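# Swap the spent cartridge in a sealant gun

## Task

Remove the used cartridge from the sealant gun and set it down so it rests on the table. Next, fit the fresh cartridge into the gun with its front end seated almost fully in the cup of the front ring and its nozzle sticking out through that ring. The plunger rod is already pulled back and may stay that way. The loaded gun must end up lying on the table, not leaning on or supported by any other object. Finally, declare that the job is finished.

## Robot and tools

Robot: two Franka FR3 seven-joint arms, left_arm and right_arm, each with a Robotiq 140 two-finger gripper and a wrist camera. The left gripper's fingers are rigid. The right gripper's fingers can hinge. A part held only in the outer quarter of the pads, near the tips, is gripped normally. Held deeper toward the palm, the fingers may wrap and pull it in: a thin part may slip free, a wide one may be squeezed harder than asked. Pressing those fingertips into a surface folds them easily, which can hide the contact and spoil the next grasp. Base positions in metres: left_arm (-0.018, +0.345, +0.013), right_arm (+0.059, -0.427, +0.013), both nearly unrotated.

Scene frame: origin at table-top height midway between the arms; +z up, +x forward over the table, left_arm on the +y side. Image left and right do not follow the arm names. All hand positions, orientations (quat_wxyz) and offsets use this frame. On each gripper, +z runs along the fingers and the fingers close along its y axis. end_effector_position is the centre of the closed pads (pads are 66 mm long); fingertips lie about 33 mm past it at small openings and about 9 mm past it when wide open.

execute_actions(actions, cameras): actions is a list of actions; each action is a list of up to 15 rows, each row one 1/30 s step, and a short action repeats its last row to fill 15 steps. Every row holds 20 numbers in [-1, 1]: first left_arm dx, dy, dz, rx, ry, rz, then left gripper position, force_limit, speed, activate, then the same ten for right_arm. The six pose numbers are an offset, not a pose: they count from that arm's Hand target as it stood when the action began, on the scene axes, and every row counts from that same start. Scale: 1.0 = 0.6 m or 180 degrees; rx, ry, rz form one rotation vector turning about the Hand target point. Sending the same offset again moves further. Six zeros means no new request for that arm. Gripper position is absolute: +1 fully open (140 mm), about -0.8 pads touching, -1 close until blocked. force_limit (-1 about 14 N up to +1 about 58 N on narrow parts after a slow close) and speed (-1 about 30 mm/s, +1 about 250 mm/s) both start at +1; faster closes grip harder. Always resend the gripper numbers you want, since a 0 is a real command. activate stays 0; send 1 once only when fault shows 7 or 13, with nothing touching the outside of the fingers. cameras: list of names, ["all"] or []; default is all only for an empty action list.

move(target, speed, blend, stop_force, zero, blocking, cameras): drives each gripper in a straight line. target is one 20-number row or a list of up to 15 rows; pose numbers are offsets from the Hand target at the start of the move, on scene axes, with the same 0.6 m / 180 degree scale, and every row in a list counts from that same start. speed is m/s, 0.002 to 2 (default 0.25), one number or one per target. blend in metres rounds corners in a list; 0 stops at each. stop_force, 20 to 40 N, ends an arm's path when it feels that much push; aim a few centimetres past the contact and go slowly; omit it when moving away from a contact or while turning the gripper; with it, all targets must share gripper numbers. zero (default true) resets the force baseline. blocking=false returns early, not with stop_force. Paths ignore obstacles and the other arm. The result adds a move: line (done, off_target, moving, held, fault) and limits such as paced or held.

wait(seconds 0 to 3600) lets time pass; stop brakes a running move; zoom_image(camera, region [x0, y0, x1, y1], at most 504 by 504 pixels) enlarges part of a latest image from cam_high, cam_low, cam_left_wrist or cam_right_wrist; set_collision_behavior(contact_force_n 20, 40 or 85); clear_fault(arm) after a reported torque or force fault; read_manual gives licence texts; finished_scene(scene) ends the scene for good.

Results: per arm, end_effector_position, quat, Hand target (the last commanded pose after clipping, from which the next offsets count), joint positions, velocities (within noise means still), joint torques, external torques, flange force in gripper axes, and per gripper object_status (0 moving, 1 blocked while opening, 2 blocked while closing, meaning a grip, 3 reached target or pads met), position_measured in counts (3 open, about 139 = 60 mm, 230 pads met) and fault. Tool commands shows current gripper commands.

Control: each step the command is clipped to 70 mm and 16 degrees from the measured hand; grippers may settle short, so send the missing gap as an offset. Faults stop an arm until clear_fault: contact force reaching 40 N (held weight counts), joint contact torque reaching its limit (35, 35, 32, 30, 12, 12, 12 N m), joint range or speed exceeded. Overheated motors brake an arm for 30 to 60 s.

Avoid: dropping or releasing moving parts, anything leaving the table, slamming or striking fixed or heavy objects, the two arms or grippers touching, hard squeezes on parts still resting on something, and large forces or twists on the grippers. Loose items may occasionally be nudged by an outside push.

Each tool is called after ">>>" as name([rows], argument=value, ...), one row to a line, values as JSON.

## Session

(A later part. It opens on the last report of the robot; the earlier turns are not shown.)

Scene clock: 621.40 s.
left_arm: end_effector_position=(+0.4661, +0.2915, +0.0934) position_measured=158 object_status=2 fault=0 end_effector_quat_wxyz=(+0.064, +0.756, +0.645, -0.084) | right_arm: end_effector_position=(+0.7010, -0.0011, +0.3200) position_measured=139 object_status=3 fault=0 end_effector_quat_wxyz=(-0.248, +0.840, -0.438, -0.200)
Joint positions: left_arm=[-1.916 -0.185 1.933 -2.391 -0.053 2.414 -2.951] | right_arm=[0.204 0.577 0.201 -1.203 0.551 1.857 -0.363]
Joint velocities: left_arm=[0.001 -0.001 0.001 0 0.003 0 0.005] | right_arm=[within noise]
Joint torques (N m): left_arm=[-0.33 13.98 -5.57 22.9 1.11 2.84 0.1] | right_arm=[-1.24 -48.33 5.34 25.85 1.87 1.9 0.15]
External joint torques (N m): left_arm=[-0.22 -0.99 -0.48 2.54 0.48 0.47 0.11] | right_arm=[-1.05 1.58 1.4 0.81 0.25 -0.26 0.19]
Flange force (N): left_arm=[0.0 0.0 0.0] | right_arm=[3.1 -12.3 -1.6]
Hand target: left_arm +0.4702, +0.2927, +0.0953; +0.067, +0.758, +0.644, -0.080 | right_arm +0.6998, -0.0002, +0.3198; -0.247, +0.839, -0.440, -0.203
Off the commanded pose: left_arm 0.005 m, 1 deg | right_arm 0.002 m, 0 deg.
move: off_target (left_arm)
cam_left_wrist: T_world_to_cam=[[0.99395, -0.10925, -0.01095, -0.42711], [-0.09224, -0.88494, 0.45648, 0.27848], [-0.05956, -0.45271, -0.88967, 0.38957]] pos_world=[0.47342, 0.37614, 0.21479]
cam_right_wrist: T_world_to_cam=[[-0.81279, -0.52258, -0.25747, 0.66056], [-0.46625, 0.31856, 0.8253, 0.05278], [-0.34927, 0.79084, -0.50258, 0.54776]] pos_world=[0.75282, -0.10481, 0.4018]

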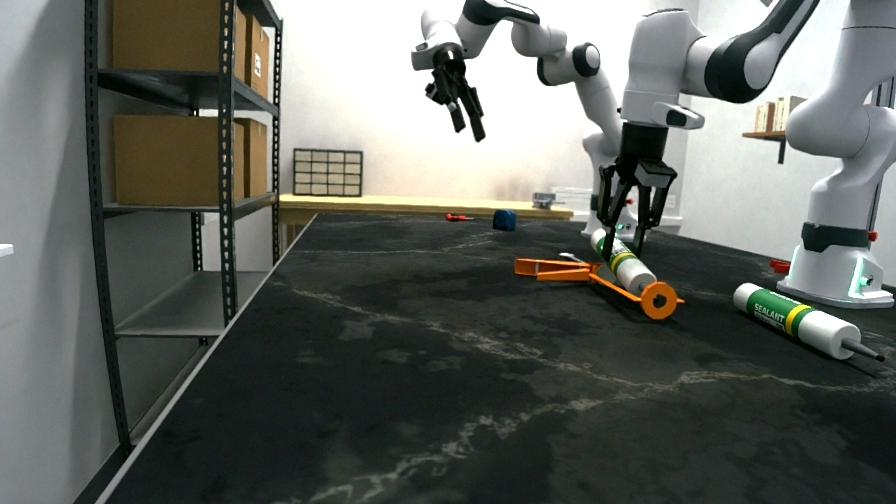

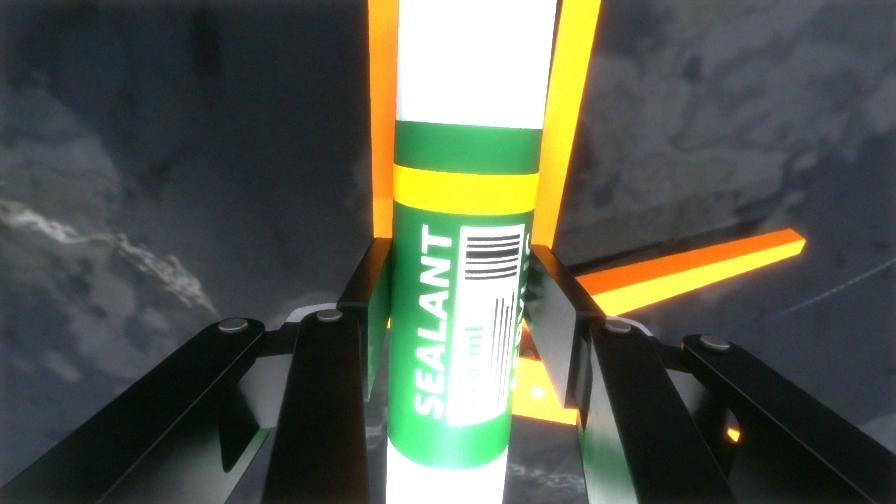

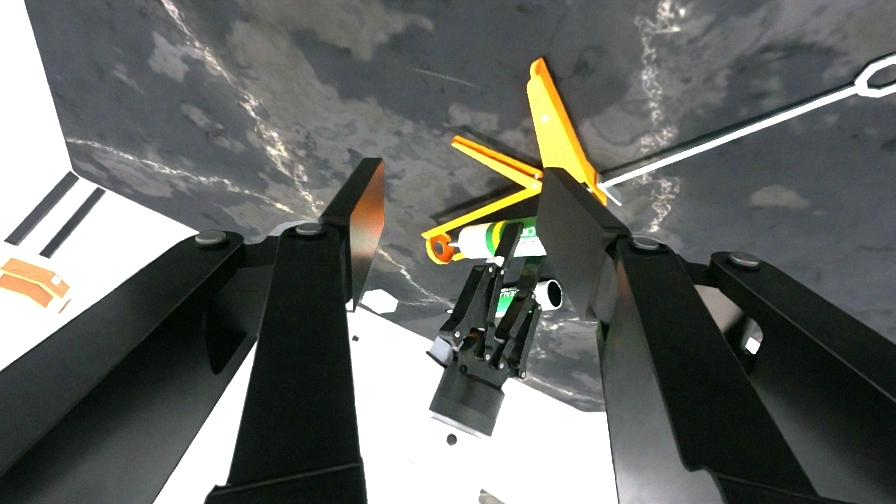

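>>> move(target=[0,0,0.0067,0,0,0,-1,-0.1,-1,0,0,0,0,0,0,0,-0.08,-0.5,0.5,0], speed=0.03, cameras=["cam_low","cam_left_wrist","cam_right_wrist"])

>>> zoom_image(camera="cam_right_wrist", region=[400, 200, 500, 290])

>>> zoom_image(camera="cam_low", region=[600, 240, 700, 330])

Scene clock: 641.77 s.
left_arm: end_effector_position=(+0.4677, +0.2925, +0.0972) position_measured=158 object_status=2 fault=0 end_effector_quat_wxyz=(+0.066, +0.757, +0.645, -0.082) | right_arm: end_effector_position=(+0.7010, -0.0011, +0.3200) position_measured=139 object_status=3 fault=0 end_effector_quat_wxyz=(-0.248, +0.840, -0.438, -0.200)
Joint positions: left_arm=[-1.899 -0.174 1.916 -2.388 -0.064 2.408 -2.941] | right_arm=[0.204 0.577 0.201 -1.203 0.551 1.857 -0.363]
Joint velocities: left_arm=[0.002 0 -0.002 0.001 -0.001 -0.002 0.005] | right_arm=[within noise]
Joint torques (N m): left_arm=[0.06 14.96 -6 22.79 0.01 2.62 0.11] | right_arm=[-1.22 -48.35 5.33 25.86 1.88 1.91 0.19]
External joint torques (N m): left_arm=[0.11 0.67 -1.22 2.32 -0.62 0.25 0.12] | right_arm=[-1.24 1.53 1.26 0.86 0.25 -0.24 0.23]
Flange force (N): left_arm=[0.0 0.0 0.0] | right_arm=[3.2 -12.4 -1.8]
Hand target: left_arm +0.4702, +0.2927, +0.0993; +0.067, +0.758, +0.644, -0.080 | right_arm +0.6998, -0.0002, +0.3198; -0.247, +0.839, -0.440, -0.203
Off the commanded pose: left_arm 0.003 m, 0 deg | right_arm 0.002 m, 0 deg.
move: done
cam_left_wrist: T_world_to_cam=[[0.99382, -0.11077, -0.00664, -0.42848], [-0.0956, -0.88506, 0.45555, 0.2795], [-0.05633, -0.4521, -0.89019, 0.39179]] pos_world=[0.47462, 0.37704, 0.2186]
cam_right_wrist: T_world_to_cam=[[-0.81279, -0.52258, -0.25747, 0.66056], [-0.46625, 0.31856, 0.8253, 0.05278], [-0.34927, 0.79084, -0.50258, 0.54776]] pos_world=[0.75282, -0.10481, 0.4018]

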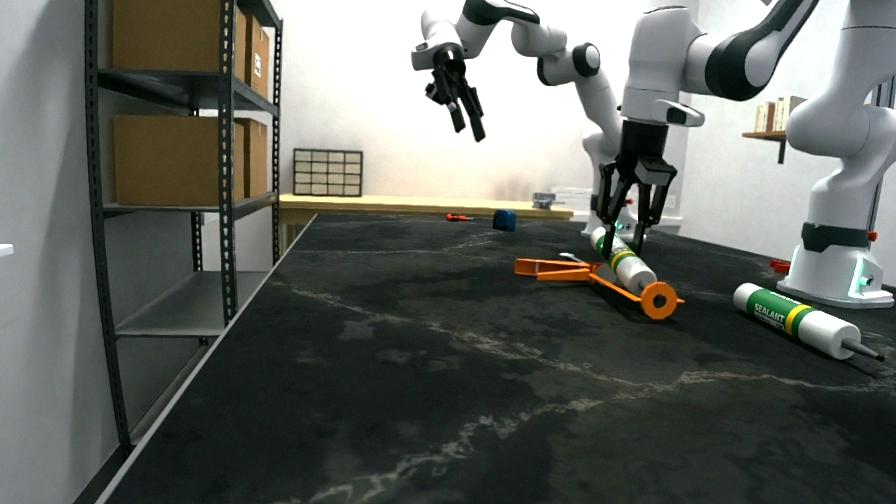

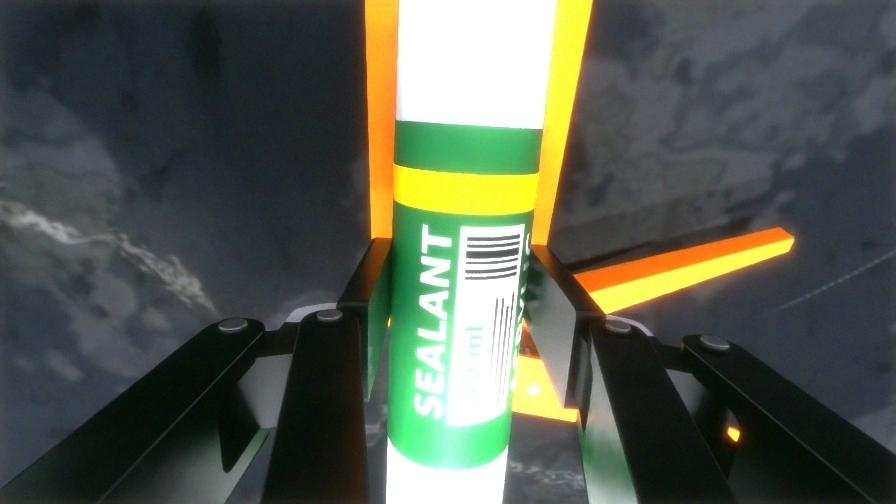

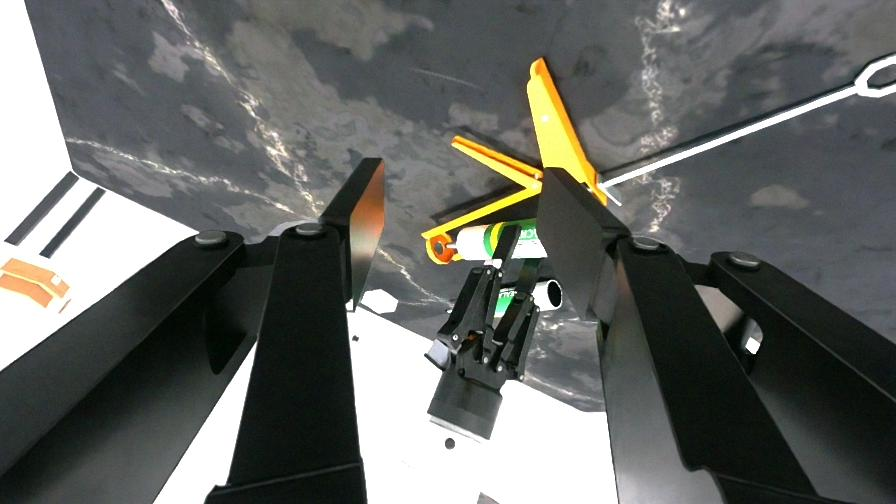

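Scaled by 5.040 from the camera's image (finer frame: 1280x720).

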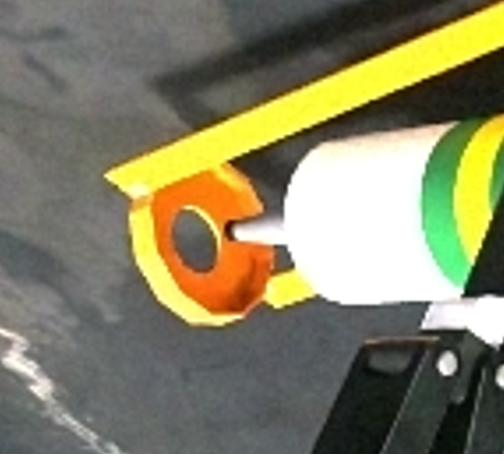

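Scaled by 5.040 from the camera's image (finer frame: 1280x720).

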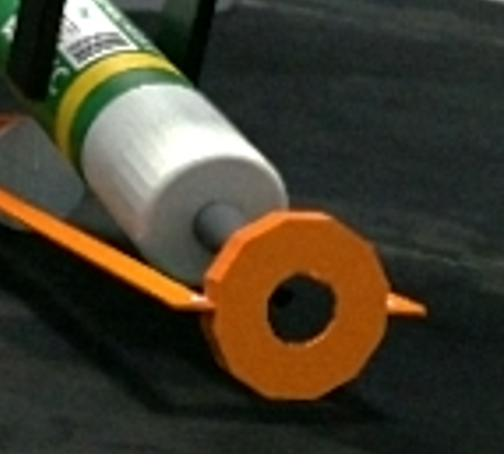

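>>> move(target=[0.004,0.025,-0.0027,0,0,0,-1,-0.1,-1,0,0,0,0,0,0,0,-0.08,-0.5,0.5,0], speed=0.03, cameras=["cam_low","cam_left_wrist","cam_right_wrist"])

>>> zoom_image(camera="cam_right_wrist", region=[400, 200, 500, 290])

>>> zoom_image(camera="cam_low", region=[600, 240, 700, 330])

Scene clock: 649.13 s.
left_arm: end_effector_position=(+0.4701, +0.3066, +0.0961) position_measured=158 object_status=2 fault=0 end_effector_quat_wxyz=(+0.066, +0.756, +0.646, -0.082) | right_arm: end_effector_position=(+0.7010, -0.0011, +0.3200) position_measured=139 object_status=3 fault=0 end_effector_quat_wxyz=(-0.248, +0.840, -0.438, -0.200)
Joint positions: left_arm=[-1.89 -0.188 1.936 -2.379 -0.045 2.403 -2.928] | right_arm=[0.204 0.577 0.201 -1.203 0.551 1.857 -0.363]
Joint velocities: left_arm=[0.001 0 0 0 0.003 -0.001 0.006] | right_arm=[within noise]
Joint torques (N m): left_arm=[-0.34 14.53 -5.7 22.97 1.05 2.58 0.08] | right_arm=[-1.29 -48.37 5.3 25.86 1.88 1.9 0.21]
External joint torques (N m): left_arm=[-0.21 -0.68 -0.49 2.58 0.42 0.23 0.09] | right_arm=[-1.17 1.58 1.31 0.81 0.25 -0.27 0.25]
Flange force (N): left_arm=[0.0 0.0 0.0] | right_arm=[3.2 -12.4 -1.7]
Hand target: left_arm +0.4726, +0.3077, +0.0977; +0.067, +0.758, +0.644, -0.080 | right_arm +0.6998, -0.0002, +0.3198; -0.247, +0.839, -0.440, -0.203
Off the commanded pose: left_arm 0.003 m, 0 deg | right_arm 0.002 m, 0 deg.
move: done
cam_left_wrist: T_world_to_cam=[[0.99409, -0.10836, -0.00625, -0.43024], [-0.0936, -0.88499, 0.4561, 0.29168], [-0.05495, -0.45282, -0.88991, 0.39692]] pos_world=[0.47681, 0.39125, 0.2175]
cam_right_wrist: T_world_to_cam=[[-0.81279, -0.52258, -0.25747, 0.66056], [-0.46625, 0.31856, 0.8253, 0.05278], [-0.34927, 0.79084, -0.50258, 0.54776]] pos_world=[0.75282, -0.10481, 0.4018]

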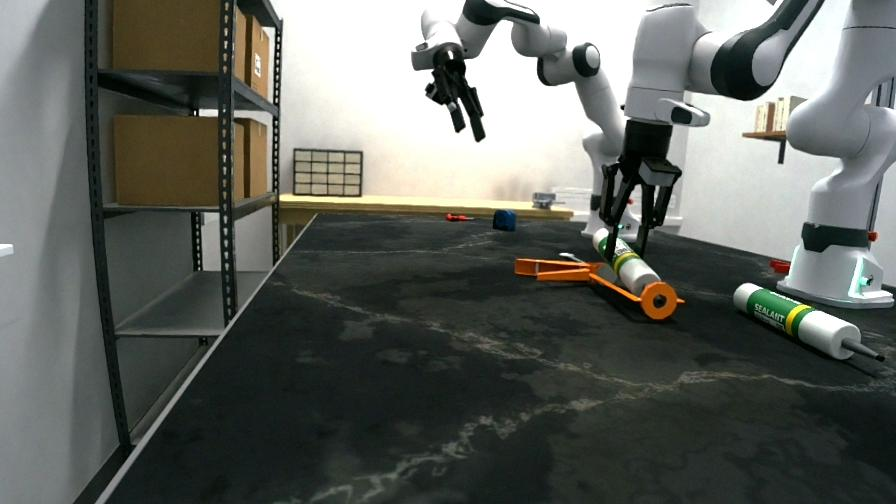

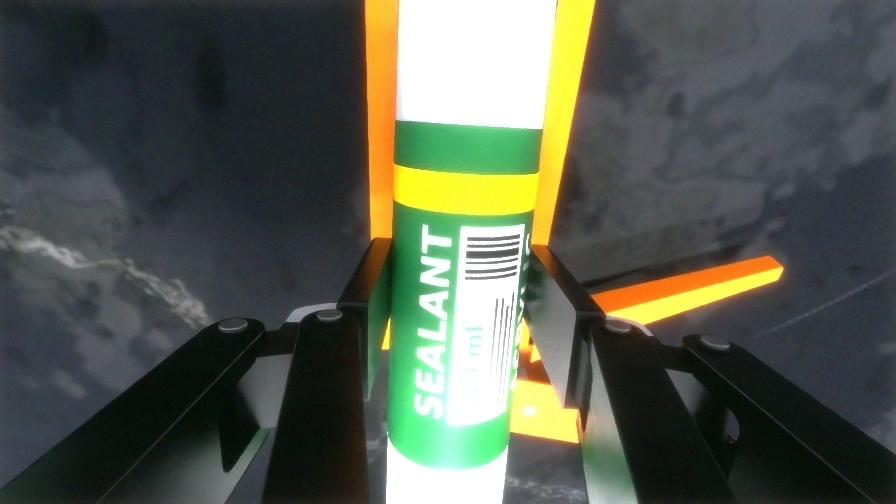

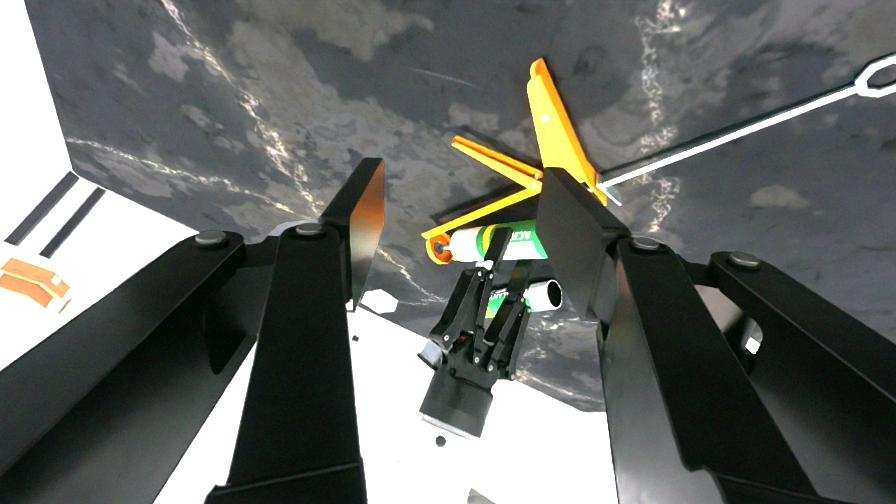

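Scaled by 5.040 from the camera's image (finer frame: 1280x720).

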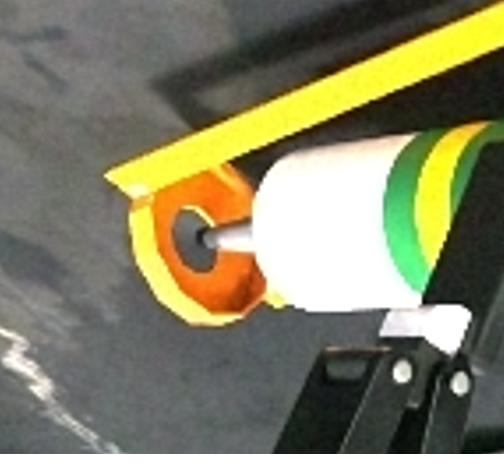

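Scaled by 5.040 from the camera's image (finer frame: 1280x720).

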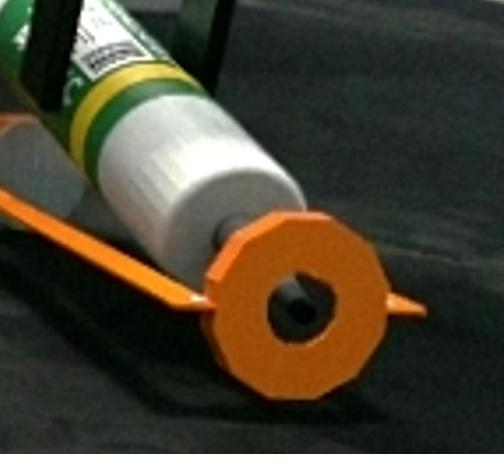

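>>> move(target=[0.004,0.025,-0.0045,0,0,0,-1,-0.1,-1,0,0,0,0,0,0,0,-0.08,-0.5,0.5,0], speed=0.03, cameras=["cam_low","cam_left_wrist","cam_right_wrist"])

>>> zoom_image(camera="cam_right_wrist", region=[400, 200, 500, 290])

>>> zoom_image(camera="cam_low", region=[600, 240, 700, 330])

Scene clock: 654.97 s.
left_arm: end_effector_position=(+0.4726, +0.3216, +0.0934) position_measured=158 object_status=2 fault=0 end_effector_quat_wxyz=(+0.066, +0.756, +0.645, -0.082) | right_arm: end_effector_position=(+0.7010, -0.0011, +0.3200) position_measured=139 object_status=3 fault=0 end_effector_quat_wxyz=(-0.248, +0.840, -0.438, -0.200)
Joint positions: left_arm=[-1.889 -0.21 1.965 -2.369 -0.018 2.399 -2.917] | right_arm=[0.204 0.577 0.201 -1.203 0.551 1.857 -0.363]
Joint velocities: left_arm=[0.001 -0.001 0 -0.002 0.003 0 0.006] | right_arm=[within noise]
Joint torques (N m): left_arm=[-0.53 15.61 -6.2 23 1.03 2.55 0.07] | right_arm=[-1.23 -48.34 5.31 25.88 1.85 1.92 0.17]
External joint torques (N m): left_arm=[-0.53 -0.78 -0.59 2.75 0.41 0.21 0.07] | right_arm=[-1.1 1.56 1.32 0.85 0.23 -0.24 0.21]
Flange force (N): left_arm=[0.0 0.0 0.0] | right_arm=[3.2 -12.6 -1.7]
Hand target: left_arm +0.4750, +0.3227, +0.0950; +0.067, +0.758, +0.644, -0.080 | right_arm +0.6998, -0.0002, +0.3198; -0.247, +0.839, -0.440, -0.203
Off the commanded pose: left_arm 0.003 m, 0 deg | right_arm 0.002 m, 0 deg.
move: done
cam_left_wrist: T_world_to_cam=[[0.99406, -0.10863, -0.00608, -0.43094], [-0.0939, -0.88486, 0.4563, 0.30645], [-0.05495, -0.45302, -0.88981, 0.4015]] pos_world=[0.47922, 0.40625, 0.2148]
cam_right_wrist: T_world_to_cam=[[-0.81279, -0.52258, -0.25747, 0.66056], [-0.46625, 0.31856, 0.8253, 0.05278], [-0.34927, 0.79084, -0.50258, 0.54776]] pos_world=[0.75282, -0.10481, 0.4018]

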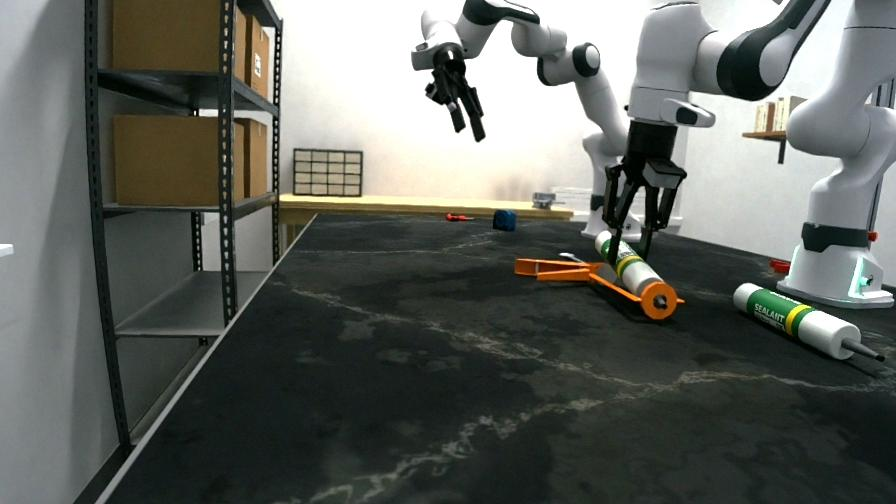

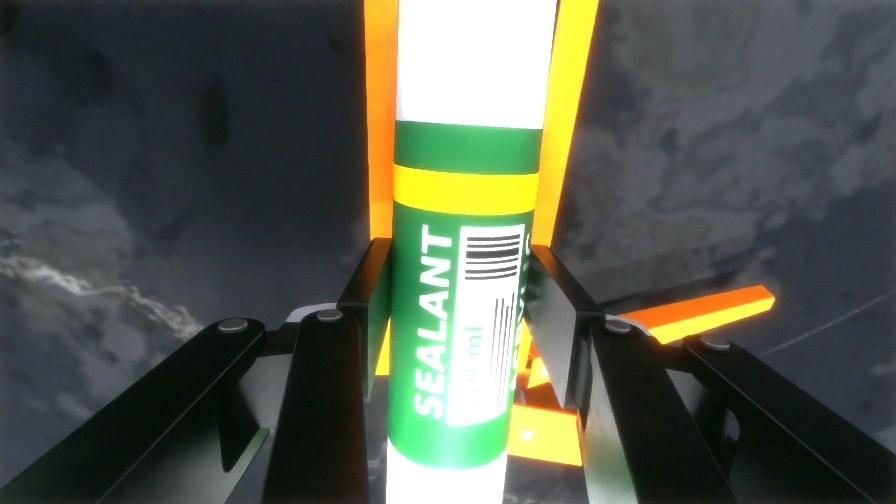

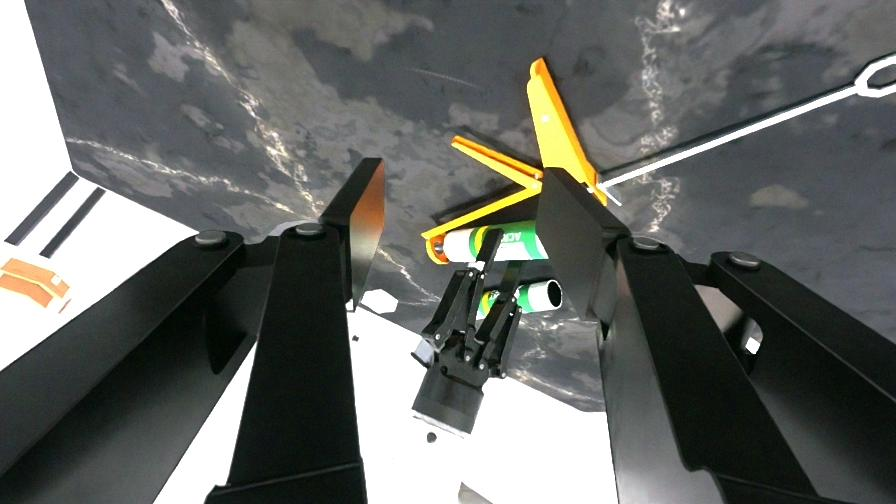

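Scaled by 5.040 from the camera's image (finer frame: 1280x720).

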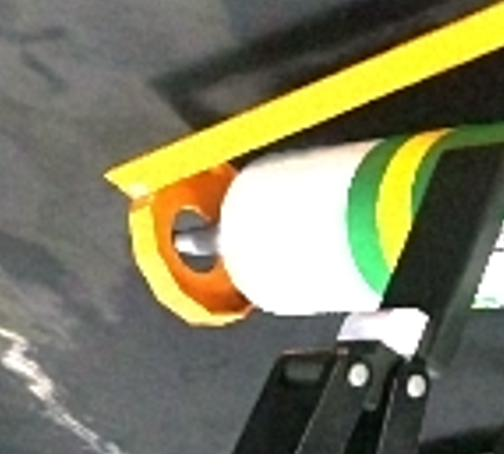

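Scaled by 5.040 from the camera's image (finer frame: 1280x720).

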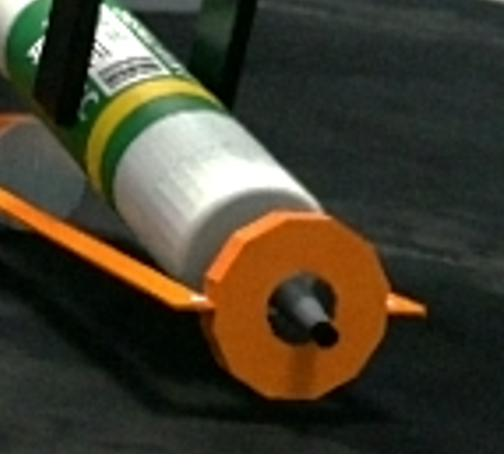

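>>> move(target=[0.0028,0.0168,-0.0045,0,0,0,-1,-0.1,-1,0,0,0,0,0,0,0,-0.08,-0.5,0.5,0], speed=0.02, cameras=["cam_low","cam_left_wrist","cam_right_wrist"])

>>> zoom_image(camera="cam_right_wrist", region=[400, 200, 500, 290])

>>> zoom_image(camera="cam_low", region=[600, 240, 700, 330])

Scene clock: 665.37 s.
left_arm: end_effector_position=(+0.4742, +0.3322, +0.0907) position_measured=158 object_status=2 fault=0 end_effector_quat_wxyz=(+0.066, +0.756, +0.646, -0.082) | right_arm: end_effector_position=(+0.7010, -0.0011, +0.3200) position_measured=139 object_status=3 fault=0 end_effector_quat_wxyz=(-0.248, +0.840, -0.438, -0.200)
Joint positions: left_arm=[-1.889 -0.228 1.987 -2.361 0.005 2.399 -2.913] | right_arm=[0.204 0.577 0.201 -1.203 0.551 1.857 -0.363]
Joint velocities: left_arm=[-0.002 -0.003 0.001 0 0.004 -0.001 0.002] | right_arm=[within noise]
Joint torques (N m): left_arm=[-0.58 16.52 -6.75 22.8 1.09 2.5 0.11] | right_arm=[-1.24 -48.36 5.36 25.89 1.87 1.91 0.22]
External joint torques (N m): left_arm=[-0.46 -0.85 -0.59 2.61 0.46 0.15 0.11] | right_arm=[-1.1 1.82 1.37 0.72 0.24 -0.27 0.26]
Flange force (N): left_arm=[0.0 0.0 0.0] | right_arm=[3.3 -12.9 -1.5]
Hand target: left_arm +0.4767, +0.3328, +0.0923; +0.067, +0.758, +0.644, -0.080 | right_arm +0.6998, -0.0002, +0.3198; -0.247, +0.839, -0.440, -0.203
Off the commanded pose: left_arm 0.003 m, 0 deg | right_arm 0.002 m, 0 deg.
move: done
cam_left_wrist: T_world_to_cam=[[0.99409, -0.10836, -0.00597, -0.43163], [-0.0937, -0.88479, 0.45648, 0.3172], [-0.05475, -0.45322, -0.88971, 0.40392]] pos_world=[0.48091, 0.41695, 0.212]
cam_right_wrist: T_world_to_cam=[[-0.81279, -0.52258, -0.25747, 0.66056], [-0.46625, 0.31856, 0.8253, 0.05278], [-0.34927, 0.79084, -0.50258, 0.54776]] pos_world=[0.75282, -0.10481, 0.4018]

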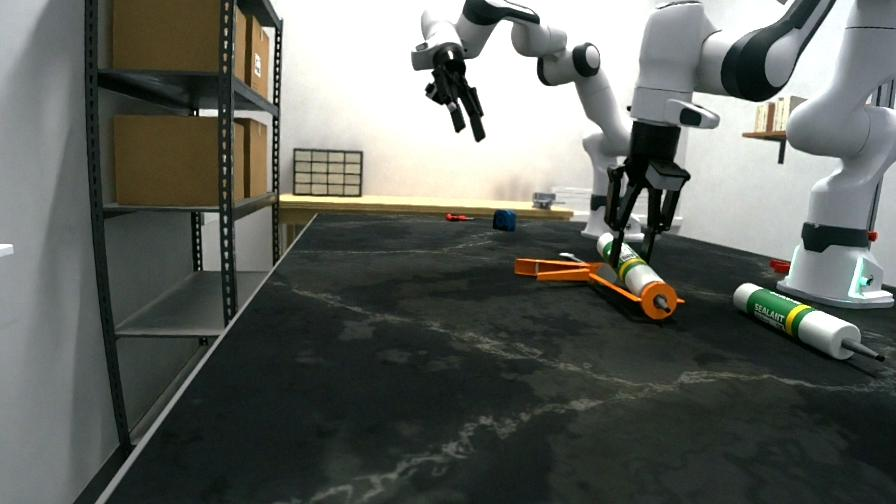

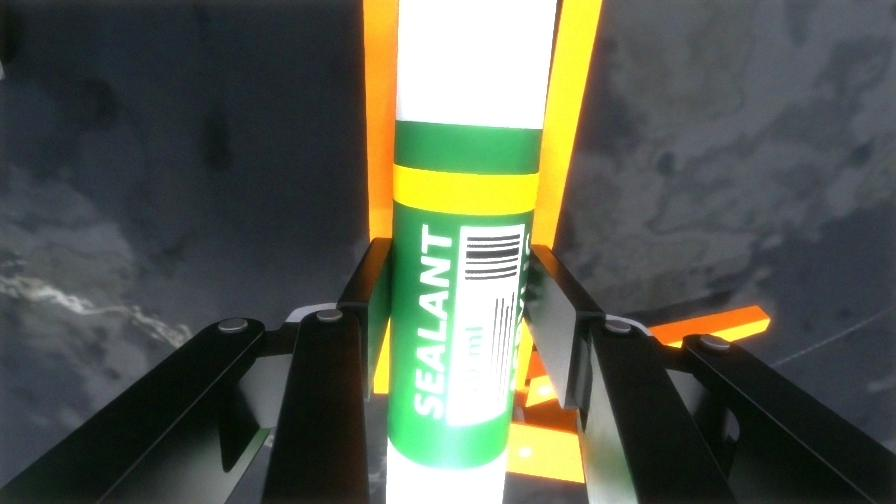

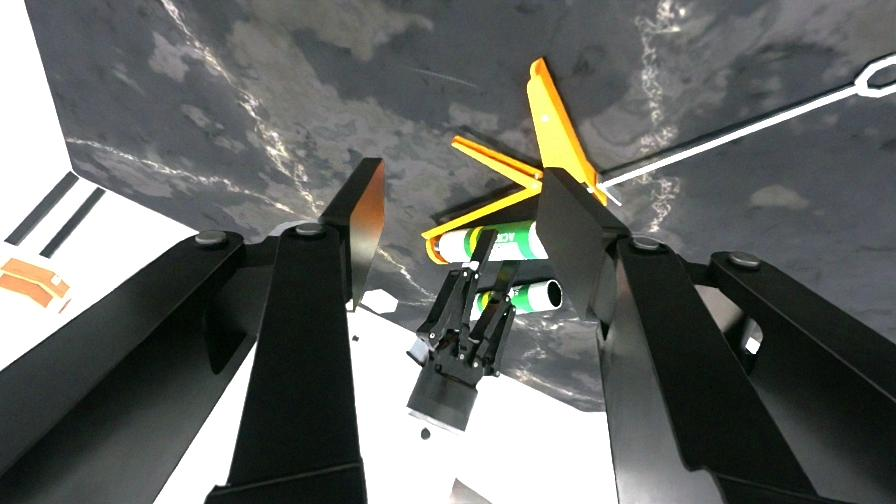

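Scaled by 5.040 from the camera's image (finer frame: 1280x720).

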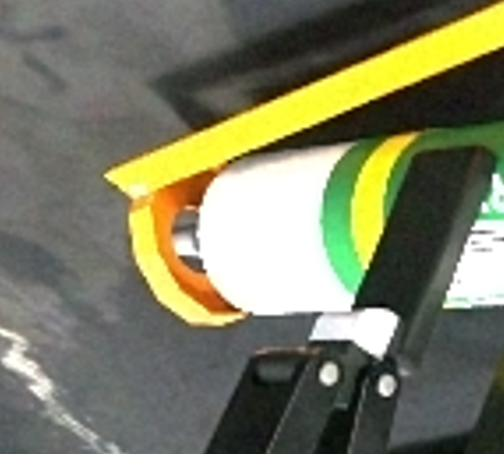

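Scaled by 5.040 from the camera's image (finer frame: 1280x720).

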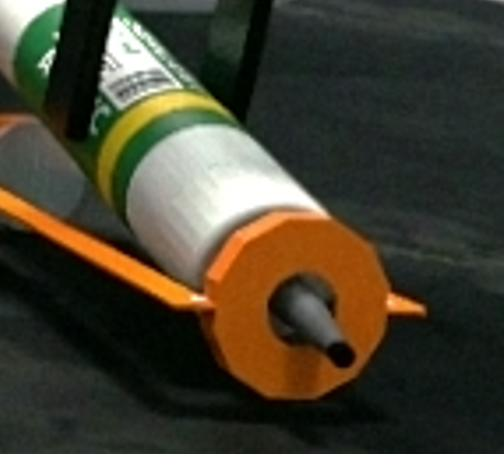

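>>> move(target=[0.0021,0.0129,-0.0033,0,0,0,-1,-0.1,-1,0,0,0,0,0,0,0,-0.08,-0.5,0.5,0], speed=0.015, cameras=["cam_low","cam_left_wrist","cam_right_wrist"])

>>> zoom_image(camera="cam_right_wrist", region=[400, 200, 500, 290])

>>> zoom_image(camera="cam_low", region=[600, 240, 700, 330])

Scene clock: 680.57 s.
left_arm: end_effector_position=(+0.4756, +0.3397, +0.0888) position_measured=158 object_status=2 fault=0 end_effector_quat_wxyz=(+0.066, +0.757, +0.645, -0.082) | right_arm: end_effector_position=(+0.7010, -0.0011, +0.3200) position_measured=139 object_status=3 fault=0 end_effector_quat_wxyz=(-0.248, +0.840, -0.438, -0.200)
Joint positions: left_arm=[-1.889 -0.241 2.002 -2.354 0.023 2.398 -2.909] | right_arm=[0.204 0.577 0.201 -1.203 0.551 1.857 -0.363]
Joint velocities: left_arm=[-0.001 0.001 -0.001 0.003 0.004 0 0.002] | right_arm=[within noise]
Joint torques (N m): left_arm=[-0.54 17.59 -7.06 22.6 1.03 2.5 0.02] | right_arm=[-1.25 -48.43 5.35 25.83 1.86 1.91 0.19]
External joint torques (N m): left_arm=[-0.62 -0.47 -0.76 2.47 0.41 0.15 0.03] | right_arm=[-1.55 1.75 1.06 0.67 0.21 -0.24 0.23]
Flange force (N): left_arm=[2.1 11.6 1.1] | right_arm=[3.7 -11.8 -1.8]
Hand target: left_arm +0.4780, +0.3405, +0.0903; +0.067, +0.758, +0.644, -0.080 | right_arm +0.6998, -0.0002, +0.3198; -0.247, +0.839, -0.440, -0.203
Off the commanded pose: left_arm 0.003 m, 0 deg | right_arm 0.002 m, 0 deg.
move: done
cam_left_wrist: T_world_to_cam=[[0.99405, -0.10876, -0.00563, -0.432], [-0.0942, -0.88463, 0.45667, 0.32496], [-0.05465, -0.45342, -0.88962, 0.40571]] pos_world=[0.48222, 0.42445, 0.2101]
cam_right_wrist: T_world_to_cam=[[-0.81279, -0.52258, -0.25747, 0.66056], [-0.46625, 0.31856, 0.8253, 0.05278], [-0.34927, 0.79084, -0.50258, 0.54776]] pos_world=[0.75282, -0.10481, 0.4018]

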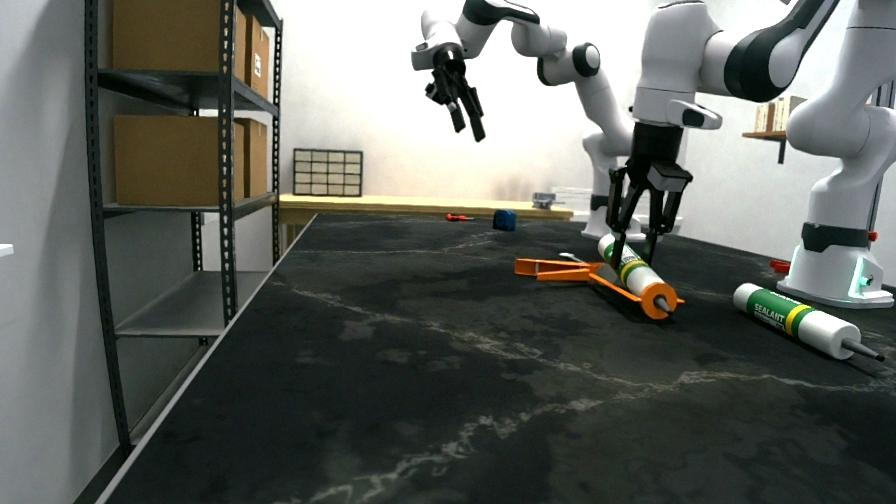

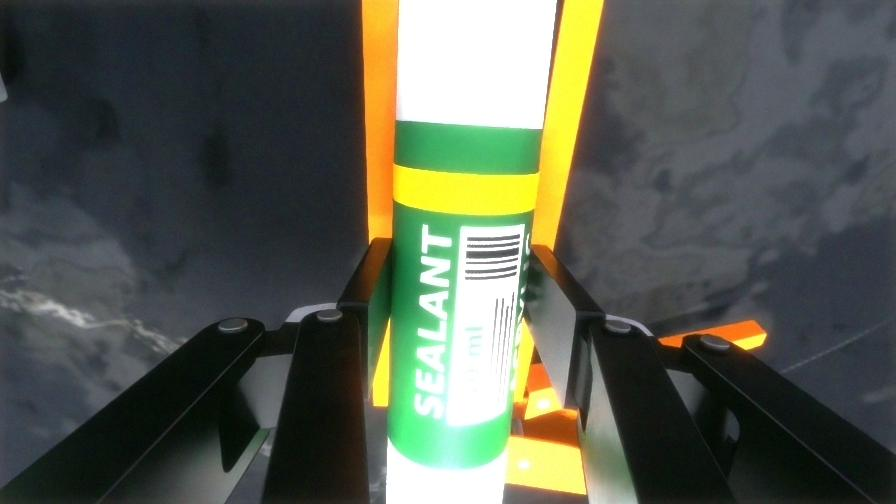

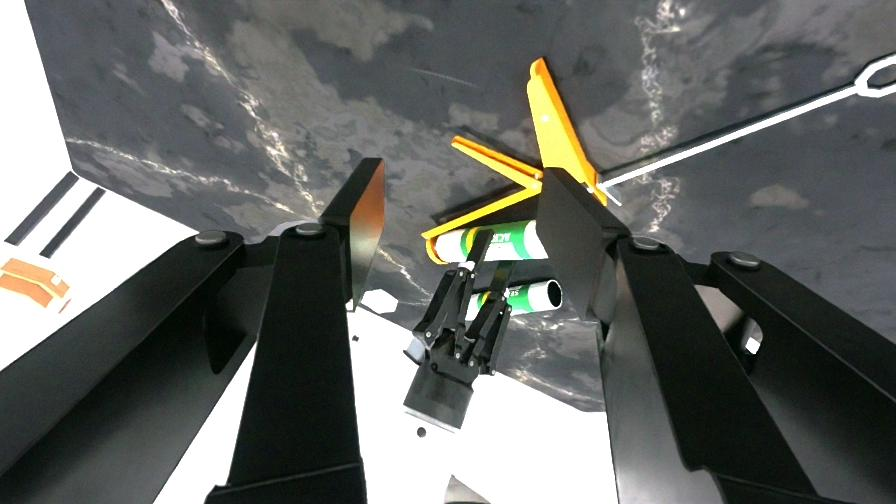

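Scaled by 5.040 from the camera's image (finer frame: 1280x720).

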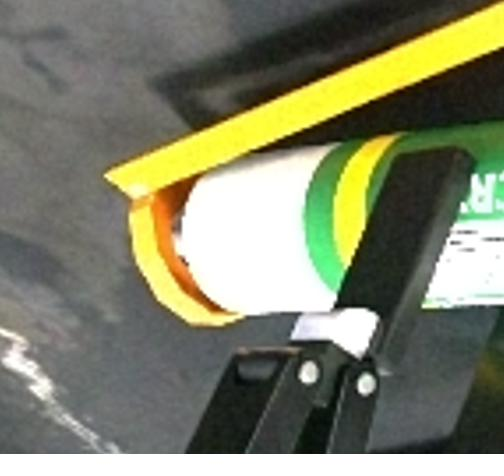

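Scaled by 5.040 from the camera's image (finer frame: 1280x720).

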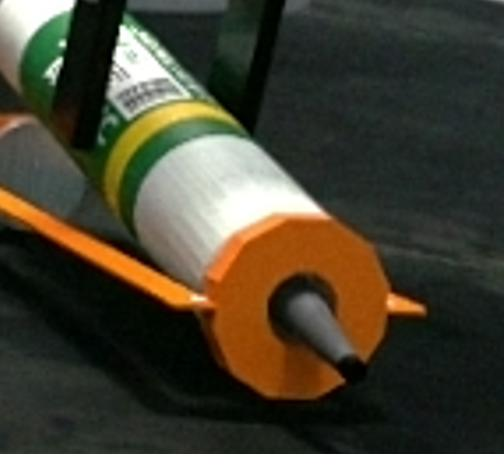

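>>> move(target=[0.0019,0.0117,-0.0028,0,0,0,-1,-0.1,-1,0,0,0,0,0,0,0,-0.08,-0.5,0.5,0], speed=0.01, cameras=["cam_low","cam_left_wrist","cam_right_wrist"])

>>> zoom_image(camera="cam_right_wrist", region=[400, 200, 500, 290])

>>> zoom_image(camera="cam_low", region=[600, 240, 700, 330])

Scene clock: 690.97 s.
left_arm: end_effector_position=(+0.4769, +0.3465, +0.0872) position_measured=158 object_status=2 fault=0 end_effector_quat_wxyz=(+0.067, +0.757, +0.645, -0.082) | right_arm: end_effector_position=(+0.7010, -0.0011, +0.3200) position_measured=139 object_status=3 fault=0 end_effector_quat_wxyz=(-0.248, +0.840, -0.438, -0.200)
Joint positions: left_arm=[-1.889 -0.253 2.015 -2.348 0.038 2.397 -2.906] | right_arm=[0.204 0.577 0.201 -1.203 0.551 1.857 -0.363]
Joint velocities: left_arm=[-0.002 0 0 0.002 0.004 -0.001 0.001] | right_arm=[within noise]
Joint torques (N m): left_arm=[-0.55 17.85 -7.31 22.49 1.01 2.51 0.12] | right_arm=[-1.25 -48.41 5.33 25.84 1.88 1.91 0.21]
External joint torques (N m): left_arm=[-0.48 -1 -0.55 2.33 0.38 0.14 0.13] | right_arm=[-1.25 1.6 1.26 0.76 0.25 -0.25 0.25]
Flange force (N): left_arm=[3.3 12.6 2.4] | right_arm=[3.2 -12.0 -1.7]
Hand target: left_arm +0.4791, +0.3475, +0.0887; +0.067, +0.758, +0.644, -0.080 | right_arm +0.6998, -0.0002, +0.3198; -0.247, +0.839, -0.440, -0.203
Off the commanded pose: left_arm 0.003 m, 0 deg | right_arm 0.002 m, 0 deg.
move: done
cam_left_wrist: T_world_to_cam=[[0.994, -0.10923, -0.00527, -0.43241], [-0.09479, -0.88458, 0.45666, 0.33209], [-0.05454, -0.45342, -0.88962, 0.4074]] pos_world=[0.48352, 0.43124, 0.2085]
cam_right_wrist: T_world_to_cam=[[-0.81279, -0.52258, -0.25747, 0.66056], [-0.46625, 0.31856, 0.8253, 0.05278], [-0.34927, 0.79084, -0.50258, 0.54776]] pos_world=[0.75282, -0.10481, 0.4018]

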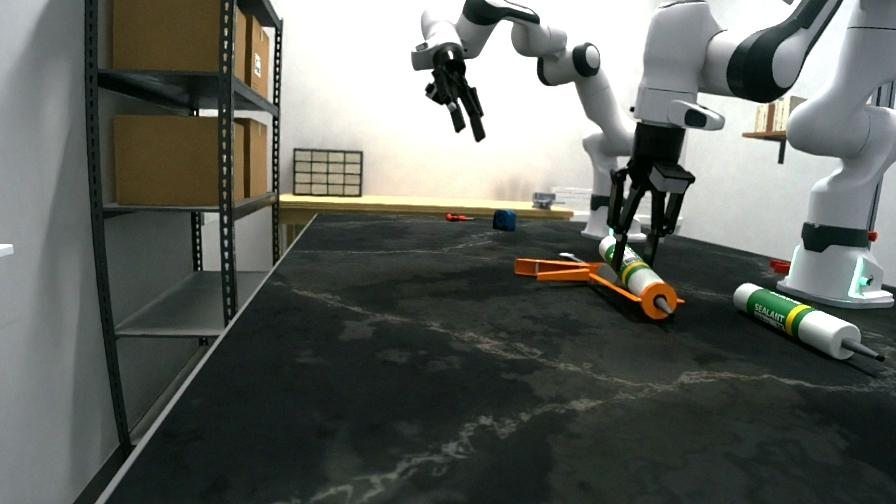

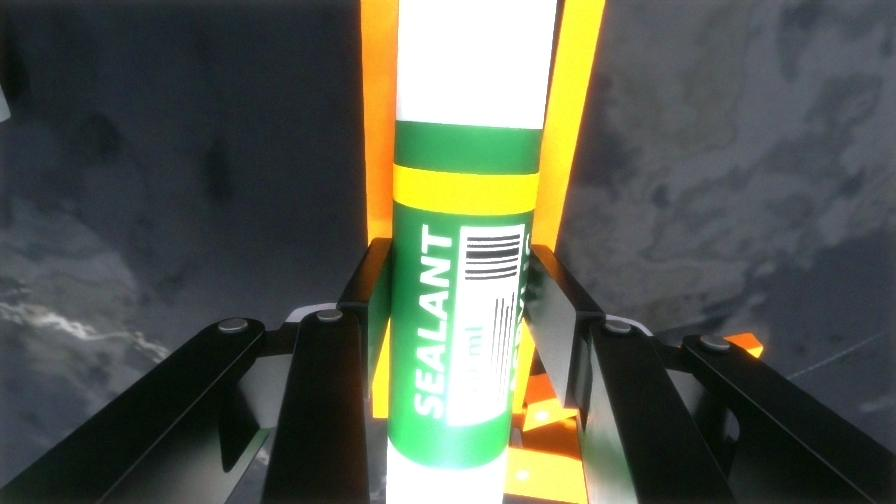

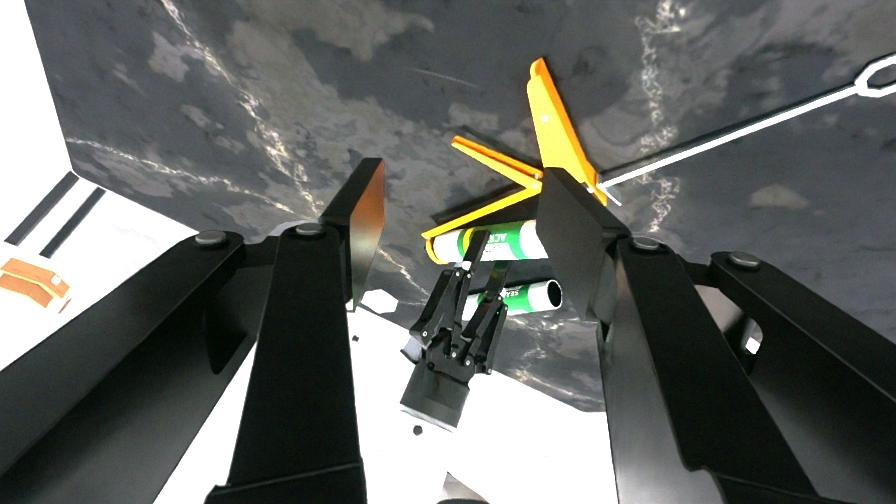

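Scaled by 5.040 from the camera's image (finer frame: 1280x720).

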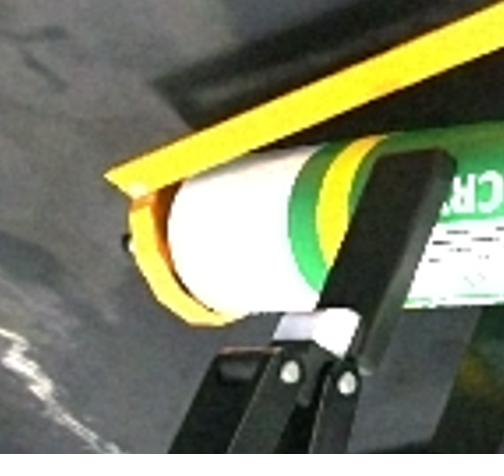

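Scaled by 5.040 from the camera's image (finer frame: 1280x720).

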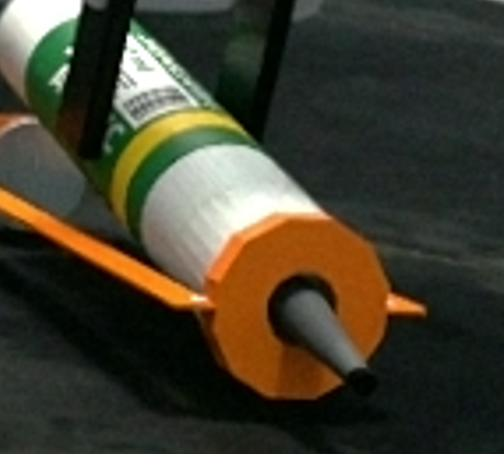

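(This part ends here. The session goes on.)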